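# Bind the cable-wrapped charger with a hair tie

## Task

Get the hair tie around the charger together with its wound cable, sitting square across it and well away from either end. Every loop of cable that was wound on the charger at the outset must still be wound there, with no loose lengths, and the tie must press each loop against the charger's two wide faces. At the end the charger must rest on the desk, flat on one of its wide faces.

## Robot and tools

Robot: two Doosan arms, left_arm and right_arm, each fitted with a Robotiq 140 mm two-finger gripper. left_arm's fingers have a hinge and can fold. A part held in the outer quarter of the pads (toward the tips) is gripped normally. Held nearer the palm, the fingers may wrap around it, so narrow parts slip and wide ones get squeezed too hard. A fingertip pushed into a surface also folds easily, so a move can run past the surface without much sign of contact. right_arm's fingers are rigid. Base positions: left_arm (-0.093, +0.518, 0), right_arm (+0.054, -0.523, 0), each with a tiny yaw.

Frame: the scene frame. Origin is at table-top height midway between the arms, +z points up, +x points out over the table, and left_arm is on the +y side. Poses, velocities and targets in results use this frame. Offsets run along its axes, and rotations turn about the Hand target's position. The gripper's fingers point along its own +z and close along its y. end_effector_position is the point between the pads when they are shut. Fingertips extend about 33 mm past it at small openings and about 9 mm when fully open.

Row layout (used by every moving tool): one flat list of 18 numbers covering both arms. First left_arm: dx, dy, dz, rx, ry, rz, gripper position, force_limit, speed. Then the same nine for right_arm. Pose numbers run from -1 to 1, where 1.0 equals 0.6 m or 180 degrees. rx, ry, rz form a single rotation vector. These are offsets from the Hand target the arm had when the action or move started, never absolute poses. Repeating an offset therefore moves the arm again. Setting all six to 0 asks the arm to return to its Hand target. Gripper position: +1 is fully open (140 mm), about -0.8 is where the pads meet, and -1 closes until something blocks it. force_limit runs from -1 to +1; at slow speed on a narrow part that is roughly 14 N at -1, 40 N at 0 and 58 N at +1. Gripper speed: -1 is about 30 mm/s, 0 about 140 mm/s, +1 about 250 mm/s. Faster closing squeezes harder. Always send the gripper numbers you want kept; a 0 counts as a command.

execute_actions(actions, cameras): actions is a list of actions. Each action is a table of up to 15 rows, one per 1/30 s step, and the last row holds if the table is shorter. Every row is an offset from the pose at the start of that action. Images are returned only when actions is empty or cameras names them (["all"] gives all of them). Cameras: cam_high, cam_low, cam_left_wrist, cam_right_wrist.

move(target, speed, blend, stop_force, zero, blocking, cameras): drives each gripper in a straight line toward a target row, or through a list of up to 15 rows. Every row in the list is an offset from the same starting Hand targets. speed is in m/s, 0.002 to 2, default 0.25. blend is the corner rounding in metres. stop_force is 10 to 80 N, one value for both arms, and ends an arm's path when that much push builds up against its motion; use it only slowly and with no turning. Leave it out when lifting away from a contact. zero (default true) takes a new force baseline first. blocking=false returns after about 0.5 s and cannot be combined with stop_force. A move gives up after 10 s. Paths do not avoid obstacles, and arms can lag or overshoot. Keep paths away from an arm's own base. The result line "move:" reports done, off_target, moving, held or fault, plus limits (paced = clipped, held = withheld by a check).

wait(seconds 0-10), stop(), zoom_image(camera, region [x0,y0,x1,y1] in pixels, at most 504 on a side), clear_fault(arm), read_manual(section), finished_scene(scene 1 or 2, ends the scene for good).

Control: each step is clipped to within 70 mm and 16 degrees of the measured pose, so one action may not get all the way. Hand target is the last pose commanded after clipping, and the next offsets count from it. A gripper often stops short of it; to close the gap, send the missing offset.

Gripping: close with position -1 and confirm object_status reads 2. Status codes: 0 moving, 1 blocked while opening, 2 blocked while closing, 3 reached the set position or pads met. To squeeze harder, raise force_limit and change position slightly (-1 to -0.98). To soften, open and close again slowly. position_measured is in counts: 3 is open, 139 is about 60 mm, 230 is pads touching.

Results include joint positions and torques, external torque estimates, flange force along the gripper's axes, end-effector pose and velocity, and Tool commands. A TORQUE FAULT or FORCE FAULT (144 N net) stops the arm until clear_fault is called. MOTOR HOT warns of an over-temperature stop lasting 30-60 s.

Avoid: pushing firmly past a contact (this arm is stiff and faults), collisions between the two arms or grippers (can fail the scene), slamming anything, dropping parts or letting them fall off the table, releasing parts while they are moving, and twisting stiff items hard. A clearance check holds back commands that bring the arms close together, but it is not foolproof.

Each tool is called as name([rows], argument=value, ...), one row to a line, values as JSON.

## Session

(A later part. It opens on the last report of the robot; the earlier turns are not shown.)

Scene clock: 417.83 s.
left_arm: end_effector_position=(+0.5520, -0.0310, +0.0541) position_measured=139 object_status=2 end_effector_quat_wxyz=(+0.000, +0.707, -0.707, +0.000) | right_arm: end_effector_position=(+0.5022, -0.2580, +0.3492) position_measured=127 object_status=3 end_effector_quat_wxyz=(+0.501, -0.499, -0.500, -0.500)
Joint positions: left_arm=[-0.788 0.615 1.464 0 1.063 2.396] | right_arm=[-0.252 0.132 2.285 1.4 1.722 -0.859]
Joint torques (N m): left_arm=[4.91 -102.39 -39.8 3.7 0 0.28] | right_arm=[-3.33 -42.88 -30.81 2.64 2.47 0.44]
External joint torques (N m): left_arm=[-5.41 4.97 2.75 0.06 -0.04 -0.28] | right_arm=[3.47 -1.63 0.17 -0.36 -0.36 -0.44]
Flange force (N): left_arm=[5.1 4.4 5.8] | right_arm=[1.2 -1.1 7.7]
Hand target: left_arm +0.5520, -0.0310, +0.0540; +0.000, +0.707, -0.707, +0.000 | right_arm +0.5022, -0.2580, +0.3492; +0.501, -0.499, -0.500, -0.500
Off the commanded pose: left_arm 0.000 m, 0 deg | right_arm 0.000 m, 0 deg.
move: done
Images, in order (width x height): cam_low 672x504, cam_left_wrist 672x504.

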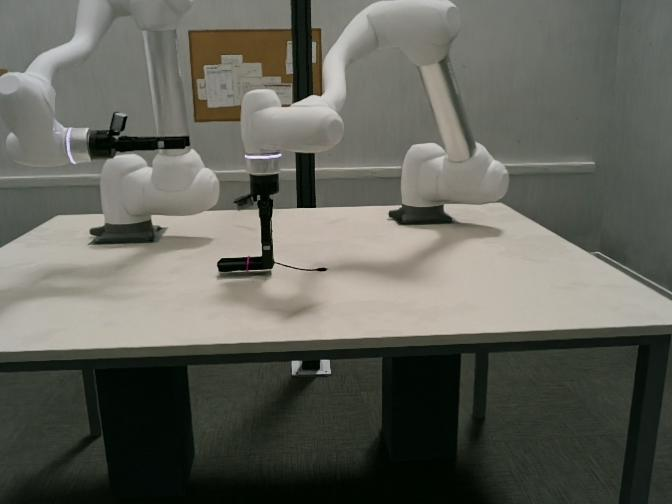

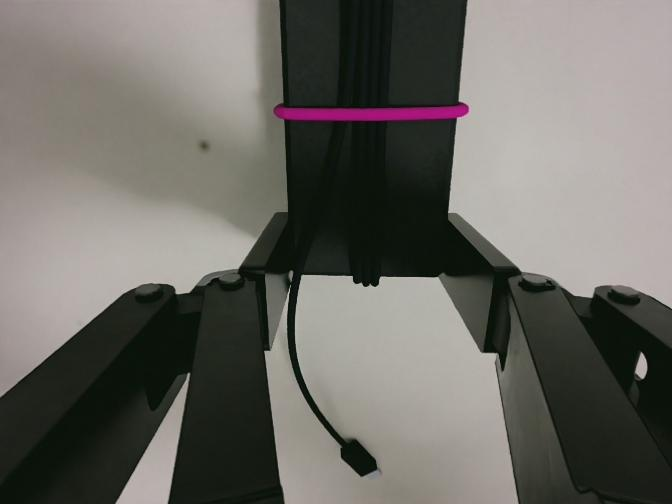

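move(target=[0,0,-0.025,0,0,0,-1,0.3,-1,0,0,0,0,0,0,0.02,0.3,-0.8], speed=0.01, stop_force=10)

move([
  [0,0,0.001,0,0,0,0.2,0.3,-1,0,0,0,0,0,0,0.02,0.3,-0.8],
  [0,0,0.25,0,0,0,0.2,0.3,-1,0,0,0,0,0,0,0.02,0.3,-0.8],
], speed=[0.02,0.2], cameras=["cam_left_wrist","cam_low"])

Scene clock: 428.83 s.
left_arm: end_effector_position=(+0.5521, -0.0310, +0.0406) position_measured=139 object_status=2 end_effector_quat_wxyz=(+0.000, +0.707, -0.707, +0.000) | right_arm: end_effector_position=(+0.5022, -0.2580, +0.3492) position_measured=127 object_status=3 end_effector_quat_wxyz=(+0.501, -0.499, -0.500, -0.500)
Joint positions: left_arm=[-0.788 0.626 1.473 0 1.043 2.396] | right_arm=[-0.252 0.132 2.285 1.4 1.722 -0.859]
Joint torques (N m): left_arm=[4.34 -91.47 -32.39 3.98 0.36 0.37] | right_arm=[-3.09 -43.44 -30.88 2.61 2.45 0.5]
External joint torques (N m): left_arm=[-4.61 -6.76 -4.48 -0.24 -0.41 -0.37] | right_arm=[3.15 -0.9 0.25 -0.32 -0.35 -0.5]
Flange force (N): left_arm=[5.0 3.2 -7.8] | right_arm=[-0.2 -0.3 6.9]
Hand target: left_arm +0.5521, -0.0310, +0.0406; +0.000, +0.707, -0.707, +0.000 (not the last commanded pose) | right_arm +0.5022, -0.2580, +0.3492; +0.501, -0.499, -0.500, -0.500
Off the commanded pose: left_arm 0.002 m, 0 deg | right_arm 0.000 m, 0 deg.
move: contact (left_arm)

Scene clock: 430.97 s.
left_arm: end_effector_position=(+0.5520, -0.0310, +0.1907) position_measured=104 object_status=3 end_effector_quat_wxyz=(+0.000, +0.707, -0.707, +0.000) | right_arm: end_effector_position=(+0.5022, -0.2580, +0.3492) position_measured=127 object_status=3 end_effector_quat_wxyz=(+0.501, -0.499, -0.500, -0.500)
Joint positions: left_arm=[-0.788 0.527 1.343 0 1.271 2.396] | right_arm=[-0.252 0.132 2.285 1.4 1.722 -0.859]
Joint torques (N m): left_arm=[4.48 -95.52 -42.05 4.12 0.13 0.34] | right_arm=[-2.96 -43.02 -30.88 2.63 2.43 0.49]
External joint torques (N m): left_arm=[-4.12 1.58 1.23 0.03 -0.17 -0.34] | right_arm=[3.03 -1.4 0.27 -0.35 -0.32 -0.49]
Flange force (N): left_arm=[3.4 4.1 2.4] | right_arm=[0.6 -1.2 6.7]
Hand target: left_arm +0.5521, -0.0310, +0.1906; +0.000, +0.707, -0.707, +0.000 | right_arm +0.5022, -0.2580, +0.3492; +0.501, -0.499, -0.500, -0.500
Off the commanded pose: left_arm 0.000 m, 0 deg | right_arm 0.000 m, 0 deg.
move: done
Images, in order (width x height): cam_low 672x504, cam_left_wrist 672x504.

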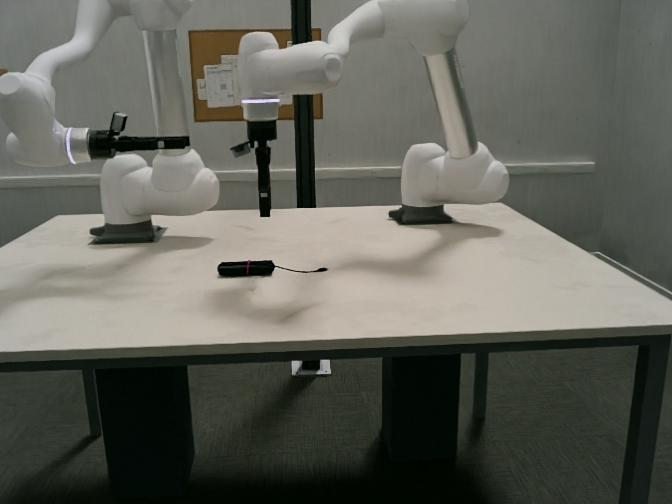

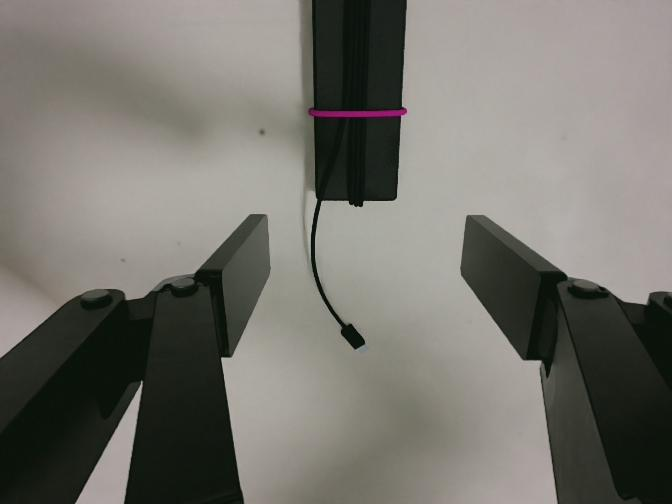

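move([
  [0.0867,0.0617,-0.18,0,0,0,-0.82,0.0,0,0,0,0,0,0,0,0.02,0.3,-0.8],
  [0.0867,0.0617,-0.2527,0,0,0,-0.82,0.0,0,0,0,0,0,0,0,0.02,0.3,-0.8],
  [0.015,0.0617,-0.2527,0,0,0,-0.82,0.0,0,0,0,0,0,0,0,0.02,0.3,-0.8],
  [0.015,0.0617,-0.18,0,0,0,-0.82,0.0,0,0,0,0,0,0,0,0.02,0.3,-0.8],
  [0,0,0,0,0,0,-0.82,0.0,0,0,0,0,0,0,0,0.02,0.3,-0.8],
], speed=[0.25,0.1,0.04,0.06,0.25], blend=[0.005,0,0,0.01,0], cameras=["cam_left_wrist","cam_low"])

Scene clock: 446.97 s.
left_arm: end_effector_position=(+0.5520, -0.0310, +0.1908) position_measured=232 object_status=3 end_effector_quat_wxyz=(+0.000, +0.707, -0.707, +0.000) | right_arm: end_effector_position=(+0.5022, -0.2580, +0.3492) position_measured=127 object_status=3 end_effector_quat_wxyz=(+0.501, -0.499, -0.500, -0.500)
Joint positions: left_arm=[-0.788 0.527 1.343 0 1.271 2.396] | right_arm=[-0.252 0.132 2.285 1.4 1.722 -0.859]
Joint torques (N m): left_arm=[5.15 -97.53 -41.58 4.16 -0.07 0.41] | right_arm=[-3.41 -43.07 -30.88 2.57 2.44 0.49]
External joint torques (N m): left_arm=[-5.3 4.48 1.09 -0.04 0.03 -0.41] | right_arm=[3.39 -1.11 0.27 -0.28 -0.34 -0.49]
Flange force (N): left_arm=[7.8 1.2 3.3] | right_arm=[0.2 -0.5 7.5]
Hand target: left_arm +0.5521, -0.0310, +0.1906; +0.000, +0.707, -0.707, +0.000 | right_arm +0.5022, -0.2580, +0.3492; +0.501, -0.499, -0.500, -0.500
Off the commanded pose: left_arm 0.000 m, 0 deg | right_arm 0.000 m, 0 deg.
move: done
Images, in order (width x height): cam_low 672x504, cam_left_wrist 672x504.

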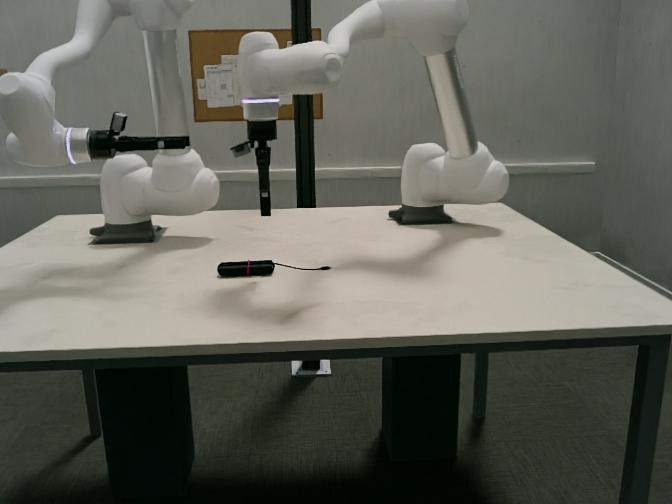

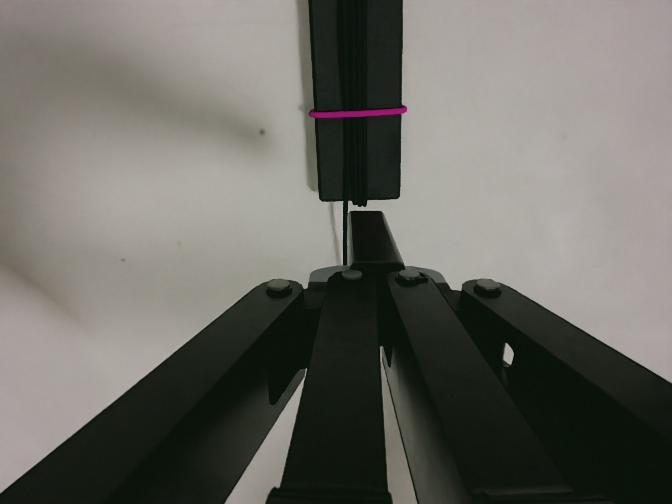

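zoom_image(camera="cam_left_wrist", region=[260, 0, 460, 260])

zoom_image(camera="cam_low", region=[200, 230, 340, 300])

Scaled by 1.938 from the camera's 672x504 image, which has a finer 960x720 frame.

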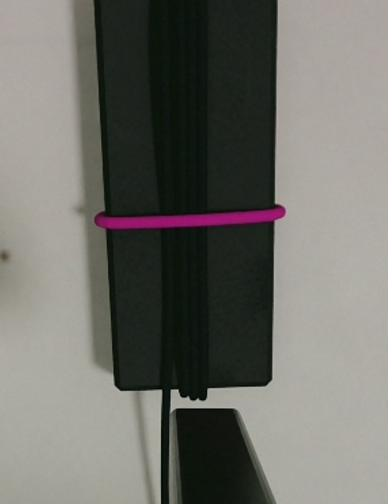

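Scaled by 3.600 from the camera's 672x504 image, which has a finer 960x720 frame.

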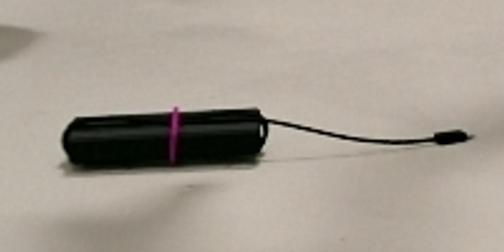

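finished_scene(scene=2)

The scene is finished: the task was done.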